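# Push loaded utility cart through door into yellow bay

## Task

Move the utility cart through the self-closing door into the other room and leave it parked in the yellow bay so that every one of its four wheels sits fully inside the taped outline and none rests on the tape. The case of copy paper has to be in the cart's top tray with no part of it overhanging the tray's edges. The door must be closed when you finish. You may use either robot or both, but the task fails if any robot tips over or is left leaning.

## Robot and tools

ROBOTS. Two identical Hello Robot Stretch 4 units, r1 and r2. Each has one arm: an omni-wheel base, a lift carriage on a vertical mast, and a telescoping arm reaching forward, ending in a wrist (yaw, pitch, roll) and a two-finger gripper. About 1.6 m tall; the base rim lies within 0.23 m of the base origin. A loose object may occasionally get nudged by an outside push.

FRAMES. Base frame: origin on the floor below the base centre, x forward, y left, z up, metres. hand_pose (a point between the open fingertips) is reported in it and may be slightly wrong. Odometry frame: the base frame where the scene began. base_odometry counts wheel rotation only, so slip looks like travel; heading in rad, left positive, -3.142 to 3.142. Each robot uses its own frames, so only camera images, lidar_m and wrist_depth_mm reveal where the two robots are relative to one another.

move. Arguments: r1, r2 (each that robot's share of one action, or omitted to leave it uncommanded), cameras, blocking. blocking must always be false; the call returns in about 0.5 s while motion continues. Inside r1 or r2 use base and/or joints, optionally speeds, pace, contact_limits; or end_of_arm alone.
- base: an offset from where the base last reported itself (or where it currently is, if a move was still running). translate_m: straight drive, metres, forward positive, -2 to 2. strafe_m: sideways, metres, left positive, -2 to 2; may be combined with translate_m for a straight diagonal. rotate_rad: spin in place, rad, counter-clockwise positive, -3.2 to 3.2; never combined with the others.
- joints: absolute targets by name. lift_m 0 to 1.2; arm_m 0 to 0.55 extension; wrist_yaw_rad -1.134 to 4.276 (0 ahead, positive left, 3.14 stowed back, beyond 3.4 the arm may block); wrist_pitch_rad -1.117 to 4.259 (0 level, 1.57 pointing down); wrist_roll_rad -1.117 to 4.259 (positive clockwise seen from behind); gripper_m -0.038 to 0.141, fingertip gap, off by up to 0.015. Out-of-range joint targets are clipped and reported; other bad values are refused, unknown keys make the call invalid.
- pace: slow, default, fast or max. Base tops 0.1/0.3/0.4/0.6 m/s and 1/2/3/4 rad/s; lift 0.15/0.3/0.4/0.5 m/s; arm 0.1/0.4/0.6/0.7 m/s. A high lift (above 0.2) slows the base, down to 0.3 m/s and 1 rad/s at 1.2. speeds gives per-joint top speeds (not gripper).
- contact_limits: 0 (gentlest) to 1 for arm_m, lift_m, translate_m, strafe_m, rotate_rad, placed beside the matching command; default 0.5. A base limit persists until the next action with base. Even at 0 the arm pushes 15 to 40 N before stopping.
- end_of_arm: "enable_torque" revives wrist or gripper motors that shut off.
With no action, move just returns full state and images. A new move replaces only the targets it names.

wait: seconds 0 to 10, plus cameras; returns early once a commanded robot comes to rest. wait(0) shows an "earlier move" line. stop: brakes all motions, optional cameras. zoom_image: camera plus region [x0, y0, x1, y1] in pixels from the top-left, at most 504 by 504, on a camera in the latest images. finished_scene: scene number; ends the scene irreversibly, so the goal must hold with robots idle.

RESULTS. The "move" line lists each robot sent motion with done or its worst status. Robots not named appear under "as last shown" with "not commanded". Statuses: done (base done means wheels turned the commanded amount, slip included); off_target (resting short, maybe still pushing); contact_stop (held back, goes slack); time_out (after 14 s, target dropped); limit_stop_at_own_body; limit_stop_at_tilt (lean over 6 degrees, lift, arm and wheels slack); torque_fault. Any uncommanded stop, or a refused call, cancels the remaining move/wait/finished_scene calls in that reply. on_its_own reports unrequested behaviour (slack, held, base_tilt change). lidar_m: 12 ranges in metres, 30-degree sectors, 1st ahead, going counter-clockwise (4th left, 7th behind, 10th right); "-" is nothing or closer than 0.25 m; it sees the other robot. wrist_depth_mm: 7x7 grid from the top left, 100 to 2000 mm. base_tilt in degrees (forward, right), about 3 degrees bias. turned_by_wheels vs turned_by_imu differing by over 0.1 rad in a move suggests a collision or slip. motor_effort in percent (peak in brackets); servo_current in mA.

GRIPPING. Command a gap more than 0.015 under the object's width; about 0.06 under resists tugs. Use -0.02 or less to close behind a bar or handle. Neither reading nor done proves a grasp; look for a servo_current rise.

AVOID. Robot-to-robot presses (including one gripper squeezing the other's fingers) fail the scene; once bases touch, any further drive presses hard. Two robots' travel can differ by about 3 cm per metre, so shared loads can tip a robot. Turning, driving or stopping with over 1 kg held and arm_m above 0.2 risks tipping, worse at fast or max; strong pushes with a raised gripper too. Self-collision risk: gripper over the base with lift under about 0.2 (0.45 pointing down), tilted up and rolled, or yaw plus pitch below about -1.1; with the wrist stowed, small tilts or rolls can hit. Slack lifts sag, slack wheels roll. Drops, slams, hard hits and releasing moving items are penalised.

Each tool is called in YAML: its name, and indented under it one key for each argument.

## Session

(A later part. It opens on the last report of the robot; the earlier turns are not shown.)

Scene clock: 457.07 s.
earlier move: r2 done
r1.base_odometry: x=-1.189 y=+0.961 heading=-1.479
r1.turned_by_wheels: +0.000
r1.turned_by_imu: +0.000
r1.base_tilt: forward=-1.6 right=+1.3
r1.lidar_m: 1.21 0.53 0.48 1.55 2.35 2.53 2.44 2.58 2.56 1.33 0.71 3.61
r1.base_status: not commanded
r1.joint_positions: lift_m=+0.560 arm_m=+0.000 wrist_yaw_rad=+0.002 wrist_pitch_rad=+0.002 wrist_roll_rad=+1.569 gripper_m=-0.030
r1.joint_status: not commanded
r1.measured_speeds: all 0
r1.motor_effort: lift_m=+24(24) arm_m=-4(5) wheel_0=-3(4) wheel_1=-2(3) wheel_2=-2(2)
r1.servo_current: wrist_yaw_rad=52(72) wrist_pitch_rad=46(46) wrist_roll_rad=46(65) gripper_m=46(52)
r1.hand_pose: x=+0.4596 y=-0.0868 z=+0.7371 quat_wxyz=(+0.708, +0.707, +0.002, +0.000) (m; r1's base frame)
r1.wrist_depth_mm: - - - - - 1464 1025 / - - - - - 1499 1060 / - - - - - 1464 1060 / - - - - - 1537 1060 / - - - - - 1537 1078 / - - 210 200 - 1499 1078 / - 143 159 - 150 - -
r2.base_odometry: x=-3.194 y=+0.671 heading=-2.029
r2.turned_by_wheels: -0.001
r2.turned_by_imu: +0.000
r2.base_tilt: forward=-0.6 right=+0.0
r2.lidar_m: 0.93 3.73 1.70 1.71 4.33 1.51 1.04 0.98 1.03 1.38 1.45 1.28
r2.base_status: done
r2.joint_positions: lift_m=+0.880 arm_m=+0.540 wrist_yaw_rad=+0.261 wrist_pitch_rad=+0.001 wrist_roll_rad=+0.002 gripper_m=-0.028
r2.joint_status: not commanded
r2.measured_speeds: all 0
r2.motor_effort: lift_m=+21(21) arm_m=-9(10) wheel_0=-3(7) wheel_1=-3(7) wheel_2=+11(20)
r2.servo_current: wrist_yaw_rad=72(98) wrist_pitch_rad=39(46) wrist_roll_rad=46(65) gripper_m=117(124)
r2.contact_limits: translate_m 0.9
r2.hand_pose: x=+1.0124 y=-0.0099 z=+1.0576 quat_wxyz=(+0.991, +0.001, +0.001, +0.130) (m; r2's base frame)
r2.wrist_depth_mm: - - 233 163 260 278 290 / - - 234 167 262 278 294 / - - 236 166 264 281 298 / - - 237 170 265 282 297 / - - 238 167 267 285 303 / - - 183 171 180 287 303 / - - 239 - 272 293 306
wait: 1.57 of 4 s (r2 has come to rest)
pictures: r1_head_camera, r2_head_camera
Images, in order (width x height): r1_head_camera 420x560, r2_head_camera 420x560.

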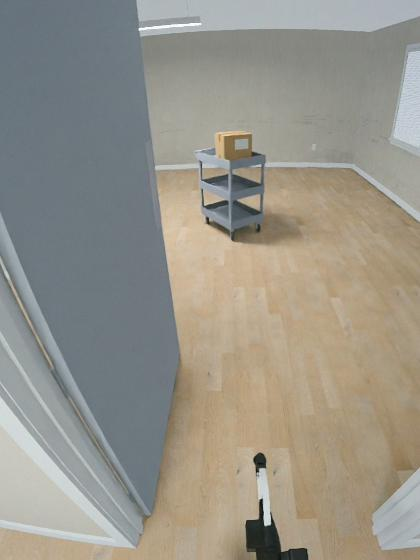

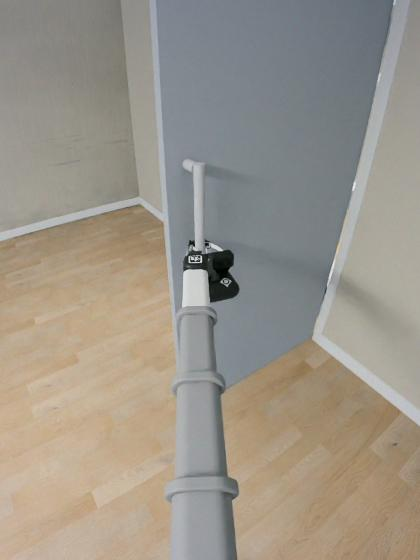

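move:
  blocking: false
  r1: {"base":{"strafe_m":-0.22,"translate_m":0},"joints":{"lift_m":0.685}}
  cameras: []

wait:
  seconds: 2
  cameras: ["r1_head_camera"]

Scene clock: 475.10 s.
move: r1 moving
r1.base_odometry: x=-1.225 y=+0.958 heading=-1.480
r1.turned_by_wheels: +0.000
r1.turned_by_imu: -0.001
r1.base_tilt: forward=-1.6 right=+1.3
r1.lidar_m: 1.34 0.57 0.53 1.54 2.39 2.53 2.42 2.57 2.53 1.29 0.65 3.55
r1.base_status: translate_m moving; strafe_m moving
r1.joint_positions: lift_m=+0.598 arm_m=+0.000 wrist_yaw_rad=+0.002 wrist_pitch_rad=+0.002 wrist_roll_rad=+1.569 gripper_m=-0.030
r1.joint_status: lift_m moving
r1.measured_speeds: translate_m=+0.001 strafe_m=-0.140 rotate_rad=-0.005 lift_m=+0.146 arm_m=+0.000 wrist_yaw_rad=+0.000 wrist_pitch_rad=+0.000 wrist_roll_rad=+0.000
r1.motor_effort: lift_m=+26(27) arm_m=-4(5) wheel_0=+10(11) wheel_1=-8(11) wheel_2=+1(2)
r1.servo_current: wrist_yaw_rad=26(59) wrist_pitch_rad=39(52) wrist_roll_rad=52(59) gripper_m=46(46)
r1.hand_pose: x=+0.4596 y=-0.0868 z=+0.7751 quat_wxyz=(+0.708, +0.707, +0.002, +0.000) (m; r1's base frame)
r1.wrist_depth_mm: - - - - - 1576 1098 / - - - - - 1499 1078 / - - - - - 1576 1118 / - - - - - 1576 1098 / - - - - - 1576 1138 / - - - 200 - 1618 1118 / - 144 165 - 150 - 1060
r2: as last shown
r2.turned_by_wheels: +0.000
r2.base_tilt: forward=-0.6 right=+0.1
r2.lidar_m: 0.94 3.73 1.68 1.69 4.34 1.51 1.04 0.99 1.03 1.39 1.46 1.28
r2.motor_effort: lift_m=+21(21) arm_m=-9(9) wheel_0=-2(3) wheel_1=-3(4) wheel_2=+11(11)
r2.servo_current: wrist_yaw_rad=52(78) wrist_pitch_rad=39(46) wrist_roll_rad=39(52) gripper_m=111(124)
r2.contact_limits: translate_m 0.9
r2.wrist_depth_mm: - - 234 165 260 279 293 / - - 234 167 263 278 296 / - - 236 166 264 281 297 / - - 237 170 265 283 297 / - - 237 168 266 283 300 / - - 184 171 180 286 303 / - - 237 - 271 294 306
pictures: none
No camera images: "cameras" was empty.

Scene clock: 476.63 s.
earlier move: r1 done
r1.base_odometry: x=-1.408 y=+0.941 heading=-1.479
r1.turned_by_wheels: +0.000
r1.turned_by_imu: -0.001
r1.base_tilt: forward=-1.6 right=+1.3
r1.lidar_m: 3.07 0.76 0.68 1.49 2.59 2.53 2.41 2.59 2.32 1.30 0.52 0.57
r1.base_status: done
r1.joint_positions: lift_m=+0.685 arm_m=+0.000 wrist_yaw_rad=+0.002 wrist_pitch_rad=+0.002 wrist_roll_rad=+1.569 gripper_m=-0.030
r1.joint_status: all done
r1.measured_speeds: all 0
r1.motor_effort: lift_m=+24(27) arm_m=-4(5) wheel_0=+2(11) wheel_1=+1(11) wheel_2=+0(2)
r1.servo_current: wrist_yaw_rad=52(65) wrist_pitch_rad=46(52) wrist_roll_rad=59(59) gripper_m=46(52)
r1.hand_pose: x=+0.4596 y=-0.0868 z=+0.8620 quat_wxyz=(+0.708, +0.707, +0.002, +0.000) (m; r1's base frame)
r1.wrist_depth_mm: - - - - - 1708 1229 / - - - - - 1756 1229 / - - - - - 1808 1229 / - - - - - 1808 1229 / - - - - - 1756 1255 / - - 209 200 - 1808 1308 / - - 175 - 165 1537 1229
r2.base_odometry: x=-3.194 y=+0.671 heading=-2.029
r2.turned_by_wheels: +0.000
r2.turned_by_imu: +0.000
r2.base_tilt: forward=-0.7 right=+0.0
r2.lidar_m: 0.96 3.75 1.68 1.71 4.34 1.50 1.06 1.00 1.04 1.39 1.46 1.28
r2.base_status: not commanded
r2.joint_positions: lift_m=+0.880 arm_m=+0.540 wrist_yaw_rad=+0.261 wrist_pitch_rad=+0.001 wrist_roll_rad=+0.002 gripper_m=-0.028
r2.joint_status: not commanded
r2.measured_speeds: all 0
r2.motor_effort: lift_m=+21(21) arm_m=-9(9) wheel_0=-3(3) wheel_1=-3(4) wheel_2=+11(12)
r2.servo_current: wrist_yaw_rad=59(85) wrist_pitch_rad=39(46) wrist_roll_rad=52(59) gripper_m=117(124)
r2.contact_limits: translate_m 0.9
r2.hand_pose: x=+1.0124 y=-0.0099 z=+1.0576 quat_wxyz=(+0.991, +0.001, +0.001, +0.130) (m; r2's base frame)
r2.wrist_depth_mm: - - 234 164 262 278 293 / - - 235 167 263 279 293 / - - 236 166 264 281 298 / - - 236 170 264 283 298 / - - 238 168 267 285 303 / - - 183 171 180 287 303 / - - 238 - 272 293 307
wait: 1.53 of 2 s (r1 has come to rest)
pictures: r1_head_camera
Images, in order (width x height): r1_head_camera 420x560.

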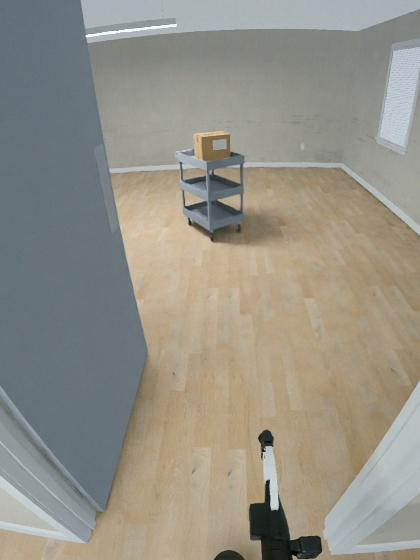

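move:
  blocking: false
  r1: {"base":{"translate_m":1.7,"strafe_m":-0.05}}
  cameras: []

wait:
  seconds: 8
  cameras: ["r1_head_camera","r1_head_left_camera"]

Scene clock: 481.80 s.
move: r1 moving
r1.base_odometry: x=-1.406 y=+0.910 heading=-1.479
r1.turned_by_wheels: +0.000
r1.turned_by_imu: +0.000
r1.base_tilt: forward=-1.6 right=+1.3
r1.lidar_m: 3.06 0.78 0.67 1.40 2.56 2.59 2.47 2.61 2.35 1.18 0.50 0.56
r1.base_status: translate_m moving; strafe_m moving
r1.joint_positions: lift_m=+0.685 arm_m=+0.000 wrist_yaw_rad=+0.002 wrist_pitch_rad=+0.002 wrist_roll_rad=+1.569 gripper_m=-0.030
r1.joint_status: not commanded
r1.measured_speeds: translate_m=+0.121 strafe_m=-0.003 rotate_rad=+0.000 lift_m=+0.000 arm_m=+0.000 wrist_yaw_rad=+0.000 wrist_pitch_rad=+0.000 wrist_roll_rad=+0.000
r1.motor_effort: lift_m=+24(24) arm_m=-4(4) wheel_0=+6(8) wheel_1=+4(7) wheel_2=-9(10)
r1.servo_current: wrist_yaw_rad=52(65) wrist_pitch_rad=39(46) wrist_roll_rad=59(59) gripper_m=39(52)
r1.hand_pose: x=+0.4596 y=-0.0868 z=+0.8620 quat_wxyz=(+0.708, +0.707, +0.002, +0.000) (m; r1's base frame)
r1.wrist_depth_mm: - - - - - 1708 1205 / - - - - - 1756 1229 / - - - - - 1808 1229 / - - - - - 1756 1255 / - - - - - 1863 1281 / - - 211 200 - 1808 1255 / - - 176 - 165 1576 1255
r2: as last shown
r2.lidar_m: 0.94 3.75 1.69 1.72 4.35 1.49 1.05 0.97 1.02 1.36 1.43 1.28
r2.motor_effort: lift_m=+21(21) arm_m=-9(9) wheel_0=-3(3) wheel_1=-3(4) wheel_2=+11(11)
r2.servo_current: wrist_yaw_rad=72(72) wrist_pitch_rad=33(46) wrist_roll_rad=39(52) gripper_m=117(117)
r2.contact_limits: translate_m 0.9
r2.wrist_depth_mm: - - 233 164 260 278 291 / - - 235 167 262 279 294 / - - 235 166 264 279 297 / - - 236 169 265 283 298 / - - 237 168 267 285 301 / - - 183 171 180 287 304 / - - 239 - 271 294 306
pictures: none
No camera images: "cameras" was empty.

Scene clock: 488.47 s.
earlier move: r1 done
r1.base_odometry: x=-1.301 y=-0.756 heading=-1.479
r1.turned_by_wheels: +0.000
r1.turned_by_imu: +0.000
r1.base_tilt: forward=-1.6 right=+1.3
r1.lidar_m: 1.38 1.90 1.33 0.77 0.56 0.82 - 1.24 1.76 2.27 2.35 3.23
r1.base_status: done
r1.joint_positions: lift_m=+0.685 arm_m=+0.000 wrist_yaw_rad=+0.002 wrist_pitch_rad=+0.002 wrist_roll_rad=+1.569 gripper_m=-0.030
r1.joint_status: not commanded
r1.measured_speeds: all 0
r1.motor_effort: lift_m=+24(24) arm_m=-4(5) wheel_0=+4(9) wheel_1=+1(7) wheel_2=+0(11)
r1.servo_current: wrist_yaw_rad=52(72) wrist_pitch_rad=46(52) wrist_roll_rad=46(72) gripper_m=46(52)
r1.hand_pose: x=+0.4596 y=-0.0868 z=+0.8621 quat_wxyz=(+0.708, +0.707, +0.002, +0.000) (m; r1's base frame)
r1.wrist_depth_mm: - - - - - 1756 1205 / - - - - - 1756 1255 / - - - - - 1756 1229 / - - - - - 1537 1229 / - - - 1464 - 1308 1255 / - - 211 200 177 1499 1229 / - - 176 - 165 1537 1229
r2.base_odometry: x=-3.194 y=+0.671 heading=-2.029
r2.turned_by_wheels: +0.000
r2.turned_by_imu: +0.001
r2.base_tilt: forward=-0.7 right=+0.1
r2.lidar_m: 0.93 1.31 1.70 1.72 4.35 1.45 1.03 0.99 1.02 1.40 1.47 1.28
r2.base_status: not commanded
r2.joint_positions: lift_m=+0.880 arm_m=+0.540 wrist_yaw_rad=+0.261 wrist_pitch_rad=+0.001 wrist_roll_rad=+0.002 gripper_m=-0.028
r2.joint_status: not commanded
r2.measured_speeds: all 0
r2.motor_effort: lift_m=+21(21) arm_m=-9(9) wheel_0=-2(3) wheel_1=-4(4) wheel_2=+11(11)
r2.servo_current: wrist_yaw_rad=65(78) wrist_pitch_rad=39(46) wrist_roll_rad=46(65) gripper_m=117(124)
r2.contact_limits: translate_m 0.9
r2.hand_pose: x=+1.0124 y=-0.0099 z=+1.0576 quat_wxyz=(+0.991, +0.001, +0.001, +0.130) (m; r2's base frame)
r2.wrist_depth_mm: - - 234 164 262 278 293 / - - 235 167 260 281 294 / - - 236 166 263 279 297 / - - 236 170 265 283 298 / 732 741 237 168 266 285 303 / - - 184 171 180 286 303 / - - 238 - 272 293 306
wait: 6.67 of 8 s (r1 has come to rest)
pictures: r1_head_camera, r1_head_left_camera
Images, in order (width x height): r1_head_camera 420x560, r1_head_left_camera 420x672.

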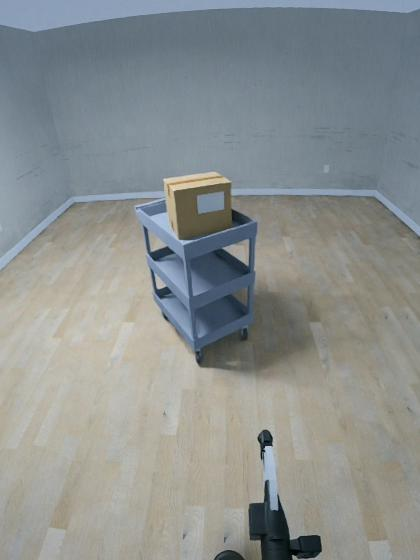

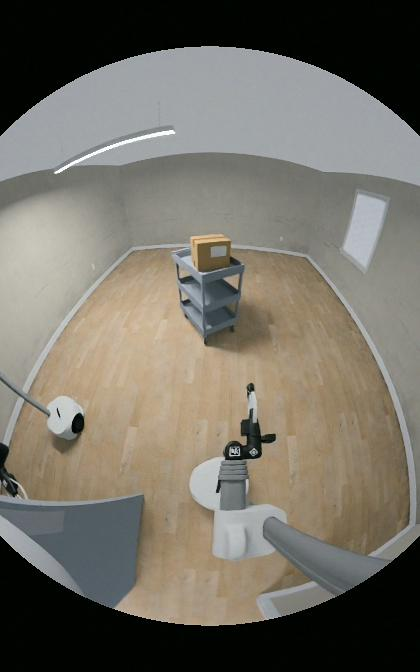

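move:
  blocking: false
  r1: {"base":{"translate_m":0.9,"strafe_m":0.75}}
  cameras: []

wait:
  seconds: 7
  cameras: []

move:
  blocking: false
  r1: {"base":{"translate_m":1.95},"joints":{"gripper_m":0.1}}
  cameras: []

wait:
  seconds: 9
  cameras: []

move:
  blocking: false
  r1: {"base":{"rotate_rad":-2.55}}
  cameras: []

wait:
  seconds: 4
  cameras: ["r1_head_camera"]

Scene clock: 516.13 s.
move: r1 moving
r1.base_odometry: x=-1.278 y=-0.780 heading=-1.479
r1.turned_by_wheels: +0.000
r1.turned_by_imu: +0.000
r1.base_tilt: forward=-1.6 right=+1.3
r1.lidar_m: 1.34 1.92 1.30 0.80 0.55 0.78 - 1.27 1.80 2.29 2.38 3.29
r1.base_status: translate_m moving; strafe_m moving
r1.joint_positions: lift_m=+0.685 arm_m=+0.000 wrist_yaw_rad=+0.002 wrist_pitch_rad=+0.002 wrist_roll_rad=+1.569 gripper_m=-0.030
r1.joint_status: not commanded
r1.measured_speeds: translate_m=+0.101 strafe_m=+0.083 rotate_rad=+0.003 lift_m=+0.000 arm_m=+0.000 wrist_yaw_rad=+0.000 wrist_pitch_rad=+0.000 wrist_roll_rad=+0.000
r1.motor_effort: lift_m=+24(24) arm_m=-4(4) wheel_0=-5(5) wheel_1=+7(10) wheel_2=-7(8)
r1.servo_current: wrist_yaw_rad=65(65) wrist_pitch_rad=46(46) wrist_roll_rad=39(59) gripper_m=46(52)
r1.hand_pose: x=+0.4596 y=-0.0868 z=+0.8621 quat_wxyz=(+0.708, +0.707, +0.002, +0.000) (m; r1's base frame)
r1.wrist_depth_mm: - - - - - 1756 1182 / - - - - - 1756 1229 / - - - - - 1808 1229 / - - - - - 1576 1229 / - - - 1397 - 1281 1229 / - - 209 200 179 1576 1182 / - - 176 1576 158 1464 1281
r2: as last shown
r2.turned_by_imu: +0.000
r2.base_tilt: forward=-0.6 right=+0.1
r2.lidar_m: 0.94 1.29 1.68 1.71 4.36 1.48 1.05 0.98 1.02 1.38 1.46 1.29
r2.motor_effort: lift_m=+21(21) arm_m=-9(9) wheel_0=-3(3) wheel_1=-4(4) wheel_2=+11(11)
r2.servo_current: wrist_yaw_rad=72(85) wrist_pitch_rad=39(46) wrist_roll_rad=39(52) gripper_m=111(117)
r2.contact_limits: translate_m 0.9
r2.wrist_depth_mm: - 831 233 164 262 278 293 / - 831 235 167 264 281 294 / - 842 236 166 263 282 297 / - - 236 170 265 283 297 / 750 715 238 168 267 283 301 / - - 184 171 180 287 303 / - 866 238 - 272 294 307
pictures: none
No camera images: "cameras" was empty.

Scene clock: 520.97 s.
earlier move: r1 done
r1.base_odometry: x=-0.472 y=-1.584 heading=-1.479
r1.turned_by_wheels: +0.000
r1.turned_by_imu: +0.005
r1.base_tilt: forward=-1.6 right=+1.3
r1.lidar_m: 0.99 2.39 1.76 1.70 0.73 0.78 1.08 2.40 3.06 3.01 0.72 0.70
r1.base_status: done
r1.joint_positions: lift_m=+0.685 arm_m=+0.000 wrist_yaw_rad=+0.002 wrist_pitch_rad=+0.002 wrist_roll_rad=+1.569 gripper_m=-0.030
r1.joint_status: not commanded
r1.measured_speeds: all 0
r1.motor_effort: lift_m=+23(24) arm_m=-4(5) wheel_0=-3(7) wheel_1=+0(10) wheel_2=+1(9)
r1.servo_current: wrist_yaw_rad=52(78) wrist_pitch_rad=52(52) wrist_roll_rad=52(65) gripper_m=52(52)
r1.hand_pose: x=+0.4596 y=-0.0868 z=+0.8621 quat_wxyz=(+0.708, +0.707, +0.002, +0.000) (m; r1's base frame)
r1.wrist_depth_mm: - - 647 603 - - - / - - - - - 854 1160 / - - - - - 1661 1205 / - - - - - 1863 1229 / - - - - - 1756 1229 / - - 209 200 - 1756 1281 / - - 176 - 165 1576 1255
r2.base_odometry: x=-3.194 y=+0.671 heading=-2.029
r2.turned_by_wheels: +0.000
r2.turned_by_imu: +0.001
r2.base_tilt: forward=-0.6 right=+0.1
r2.lidar_m: 0.97 3.74 0.75 0.74 4.35 1.47 1.03 0.97 1.04 1.40 1.45 1.31
r2.base_status: not commanded
r2.joint_positions: lift_m=+0.880 arm_m=+0.540 wrist_yaw_rad=+0.261 wrist_pitch_rad=+0.001 wrist_roll_rad=+0.002 gripper_m=-0.028
r2.joint_status: not commanded
r2.measured_speeds: all 0
r2.motor_effort: lift_m=+21(21) arm_m=-9(9) wheel_0=-3(3) wheel_1=-3(4) wheel_2=+11(12)
r2.servo_current: wrist_yaw_rad=78(91) wrist_pitch_rad=33(52) wrist_roll_rad=39(65) gripper_m=117(124)
r2.contact_limits: translate_m 0.9
r2.hand_pose: x=+1.0124 y=-0.0099 z=+1.0576 quat_wxyz=(+0.991, +0.001, +0.001, +0.130) (m; r2's base frame)
r2.wrist_depth_mm: - - 234 164 260 278 291 / - - 234 167 263 281 293 / - - 236 165 265 282 298 / - - 236 169 265 283 298 / - - 237 168 267 285 301 / - - 183 171 180 289 303 / - - 239 - 273 294 309
wait: 4.83 of 7 s (r1 has come to rest)
pictures: none
No camera images: "cameras" was empty.

Scene clock: 521.47 s.
move: r1 moving
r1.base_odometry: x=-0.469 y=-1.615 heading=-1.479
r1.turned_by_wheels: +0.000
r1.turned_by_imu: +0.000
r1.base_tilt: forward=-1.6 right=+1.3
r1.lidar_m: 0.98 2.37 1.77 1.70 0.75 0.79 1.08 2.41 3.10 3.02 0.71 0.73
r1.base_status: translate_m moving
r1.joint_positions: lift_m=+0.685 arm_m=+0.000 wrist_yaw_rad=+0.002 wrist_pitch_rad=+0.002 wrist_roll_rad=+1.569 gripper_m=-0.004
r1.joint_status: gripper_m moving
r1.measured_speeds: translate_m=+0.121 strafe_m=+0.000 rotate_rad=+0.003 lift_m=+0.000 arm_m=+0.000 wrist_yaw_rad=+0.000 wrist_pitch_rad=+0.000 wrist_roll_rad=+0.000
r1.motor_effort: lift_m=+23(23) arm_m=-4(4) wheel_0=+5(9) wheel_1=+6(7) wheel_2=-9(10)
r1.servo_current: wrist_yaw_rad=46(65) wrist_pitch_rad=39(46) wrist_roll_rad=46(65) gripper_m=72(72)
r1.hand_pose: x=+0.4596 y=-0.0868 z=+0.8621 quat_wxyz=(+0.708, +0.707, +0.002, +0.000) (m; r1's base frame)
r1.wrist_depth_mm: - - 640 597 - - - / - - - - - - 1182 / - - - - - 1808 1255 / - - - - - 1756 1229 / - - - - - 1756 1255 / - - - 202 - 1863 1255 / - - 180 185 143 1576 1255
r2: as last shown
r2.turned_by_imu: +0.000
r2.lidar_m: 0.95 3.74 0.75 0.76 4.32 1.51 1.05 0.99 1.02 1.37 1.45 1.26
r2.motor_effort: lift_m=+21(21) arm_m=-9(9) wheel_0=-3(3) wheel_1=-3(4) wheel_2=+11(11)
r2.servo_current: wrist_yaw_rad=72(72) wrist_pitch_rad=46(46) wrist_roll_rad=46(52) gripper_m=111(124)
r2.contact_limits: translate_m 0.9
r2.wrist_depth_mm: - - 234 164 262 278 293 / - - 235 167 263 279 296 / - - 236 165 264 281 297 / - - 237 169 266 282 298 / - - 237 168 267 285 303 / - - 185 171 180 287 304 / - - 237 - 273 294 304
pictures: none
No camera images: "cameras" was empty.

Scene clock: 528.97 s.
earlier move: r1 done
r1.base_odometry: x=-0.293 y=-3.526 heading=-1.479
r1.turned_by_wheels: +0.000
r1.turned_by_imu: +0.000
r1.base_tilt: forward=-1.6 right=+1.2
r1.lidar_m: 1.77 1.86 1.70 1.64 1.74 2.40 0.85 0.82 3.18 3.04 2.45 1.85
r1.base_status: done
r1.joint_positions: lift_m=+0.685 arm_m=+0.000 wrist_yaw_rad=+0.002 wrist_pitch_rad=+0.002 wrist_roll_rad=+1.569 gripper_m=+0.100
r1.joint_status: all done
r1.measured_speeds: all 0
r1.motor_effort: lift_m=+23(24) arm_m=-4(5) wheel_0=+2(9) wheel_1=+2(9) wheel_2=+2(10)
r1.servo_current: wrist_yaw_rad=46(72) wrist_pitch_rad=39(52) wrist_roll_rad=39(72) gripper_m=39(98)
r1.hand_pose: x=+0.4596 y=-0.0868 z=+0.8621 quat_wxyz=(+0.708, +0.707, +0.002, +0.000) (m; r1's base frame)
r1.wrist_depth_mm: - - - - - - 1205 / - - - - - 1537 1205 / - - - - - 1537 1255 / - - - - - - 1255 / - - - - - - 1255 / - 190 195 - 189 1537 1255 / - 144 - 141 - - 1255
r2.base_odometry: x=-3.194 y=+0.671 heading=-2.029
r2.turned_by_wheels: +0.000
r2.turned_by_imu: +0.001
r2.base_tilt: forward=-0.6 right=+0.1
r2.lidar_m: 0.93 3.74 1.68 1.70 2.43 1.49 1.04 0.98 1.06 1.41 1.44 1.31
r2.base_status: not commanded
r2.joint_positions: lift_m=+0.880 arm_m=+0.540 wrist_yaw_rad=+0.261 wrist_pitch_rad=+0.001 wrist_roll_rad=+0.002 gripper_m=-0.028
r2.joint_status: not commanded
r2.measured_speeds: all 0
r2.motor_effort: lift_m=+21(21) arm_m=-9(9) wheel_0=-3(3) wheel_1=-3(4) wheel_2=+11(11)
r2.servo_current: wrist_yaw_rad=59(78) wrist_pitch_rad=39(46) wrist_roll_rad=46(65) gripper_m=117(124)
r2.contact_limits: translate_m 0.9
r2.hand_pose: x=+1.0124 y=-0.0099 z=+1.0576 quat_wxyz=(+0.991, +0.001, +0.001, +0.130) (m; r2's base frame)
r2.wrist_depth_mm: - - 233 164 262 278 294 / - - 234 167 262 279 296 / - - 236 166 264 282 298 / - - 236 170 266 283 297 / - - 237 167 266 285 300 / - - 183 171 180 287 303 / - - 237 - 272 293 307
wait: 7.50 of 9 s (r1 has come to rest)
pictures: none
No camera images: "cameras" was empty.

Scene clock: 529.47 s.
move: r1 moving
r1.base_odometry: x=-0.293 y=-3.526 heading=-1.732
r1.turned_by_wheels: -0.253
r1.turned_by_imu: -0.254
r1.base_tilt: forward=-1.6 right=+1.3
r1.lidar_m: 1.77 1.80 1.89 1.65 1.64 1.97 2.42 0.83 0.83 3.06 3.05 2.03
r1.base_status: rotate_rad moving
r1.joint_positions: lift_m=+0.685 arm_m=+0.000 wrist_yaw_rad=+0.002 wrist_pitch_rad=+0.002 wrist_roll_rad=+1.569 gripper_m=+0.100
r1.joint_status: not commanded
r1.measured_speeds: translate_m=+0.000 strafe_m=+0.001 rotate_rad=-0.973 lift_m=+0.000 arm_m=+0.000 wrist_yaw_rad=+0.000 wrist_pitch_rad=+0.000 wrist_roll_rad=+0.000
r1.motor_effort: lift_m=+23(23) arm_m=-4(4) wheel_0=+8(10) wheel_1=+7(8) wheel_2=+7(7)
r1.servo_current: wrist_yaw_rad=33(59) wrist_pitch_rad=39(52) wrist_roll_rad=33(52) gripper_m=39(46)
r1.hand_pose: x=+0.4596 y=-0.0868 z=+0.8621 quat_wxyz=(+0.708, +0.707, +0.002, +0.000) (m; r1's base frame)
r1.wrist_depth_mm: - - - - - 1576 1205 / - - - - - 1499 1229 / - - - - - 1537 1205 / - - - - - 1618 1255 / - - - - - - 1281 / - 190 196 - 189 - 1255 / - 143 - 141 - - 1255
r2: as last shown
r2.turned_by_imu: +0.000
r2.base_tilt: forward=-0.6 right=+0.0
r2.lidar_m: 0.94 3.74 1.71 1.72 2.44 1.49 1.02 0.99 1.02 1.38 1.44 1.29
r2.servo_current: wrist_yaw_rad=72(72) wrist_pitch_rad=46(46) wrist_roll_rad=52(52) gripper_m=117(124)
r2.contact_limits: translate_m 0.9
r2.wrist_depth_mm: - - 233 164 262 279 291 / - - 235 167 263 279 294 / - - 236 166 266 282 298 / - - 236 169 266 285 297 / - - 239 167 267 285 301 / - - 183 171 180 287 304 / - - 238 - 274 294 307
pictures: none
No camera images: "cameras" was empty.

Scene clock: 531.53 s.
earlier move: r1 done
r1.base_odometry: x=-0.293 y=-3.526 heading=+2.255
r1.turned_by_wheels: -2.296
r1.turned_by_imu: -2.309
r1.base_tilt: forward=-1.6 right=+1.3
r1.lidar_m: 0.81 3.09 3.03 2.31 1.81 1.76 1.92 1.69 1.67 1.81 2.42 0.83
r1.base_status: done
r1.joint_positions: lift_m=+0.685 arm_m=+0.000 wrist_yaw_rad=+0.002 wrist_pitch_rad=+0.002 wrist_roll_rad=+1.569 gripper_m=+0.100
r1.joint_status: not commanded
r1.measured_speeds: all 0
r1.motor_effort: lift_m=+23(24) arm_m=-4(5) wheel_0=+3(10) wheel_1=+3(9) wheel_2=+2(8)
r1.servo_current: wrist_yaw_rad=46(65) wrist_pitch_rad=46(52) wrist_roll_rad=52(65) gripper_m=52(52)
r1.hand_pose: x=+0.4595 y=-0.0868 z=+0.8621 quat_wxyz=(+0.708, +0.707, +0.002, +0.000) (m; r1's base frame)
r1.wrist_depth_mm: - - - - - 1708 1205 / - - - - - 1576 1205 / - - - 891 - 654 - / - - 854 654 - 661 - / - - 904 647 - 668 - / - - 214 917 193 661 - / - - - 144 - 1808 1255
r2.base_odometry: x=-3.194 y=+0.671 heading=-2.029
r2.turned_by_wheels: +0.000
r2.turned_by_imu: +0.000
r2.base_tilt: forward=-0.6 right=+0.1
r2.lidar_m: 0.98 3.76 1.70 1.72 2.44 1.50 1.03 0.99 1.03 1.38 1.44 1.28
r2.base_status: not commanded
r2.joint_positions: lift_m=+0.880 arm_m=+0.540 wrist_yaw_rad=+0.261 wrist_pitch_rad=+0.001 wrist_roll_rad=+0.002 gripper_m=-0.028
r2.joint_status: not commanded
r2.measured_speeds: all 0
r2.motor_effort: lift_m=+21(21) arm_m=-9(9) wheel_0=-3(3) wheel_1=-3(4) wheel_2=+11(11)
r2.servo_current: wrist_yaw_rad=72(85) wrist_pitch_rad=39(46) wrist_roll_rad=52(59) gripper_m=111(124)
r2.contact_limits: translate_m 0.9
r2.hand_pose: x=+1.0124 y=-0.0099 z=+1.0576 quat_wxyz=(+0.991, +0.001, +0.001, +0.130) (m; r2's base frame)
r2.wrist_depth_mm: - - 233 164 260 278 291 / - - 235 167 263 279 293 / - - 236 166 263 279 298 / - - 237 169 264 283 298 / - - 239 167 268 285 301 / - - 184 172 180 287 303 / - - 239 - 272 293 306
wait: 2.07 of 4 s (r1 has come to rest)
pictures: r1_head_camera
Images, in order (width x height): r1_head_camera 420x560.

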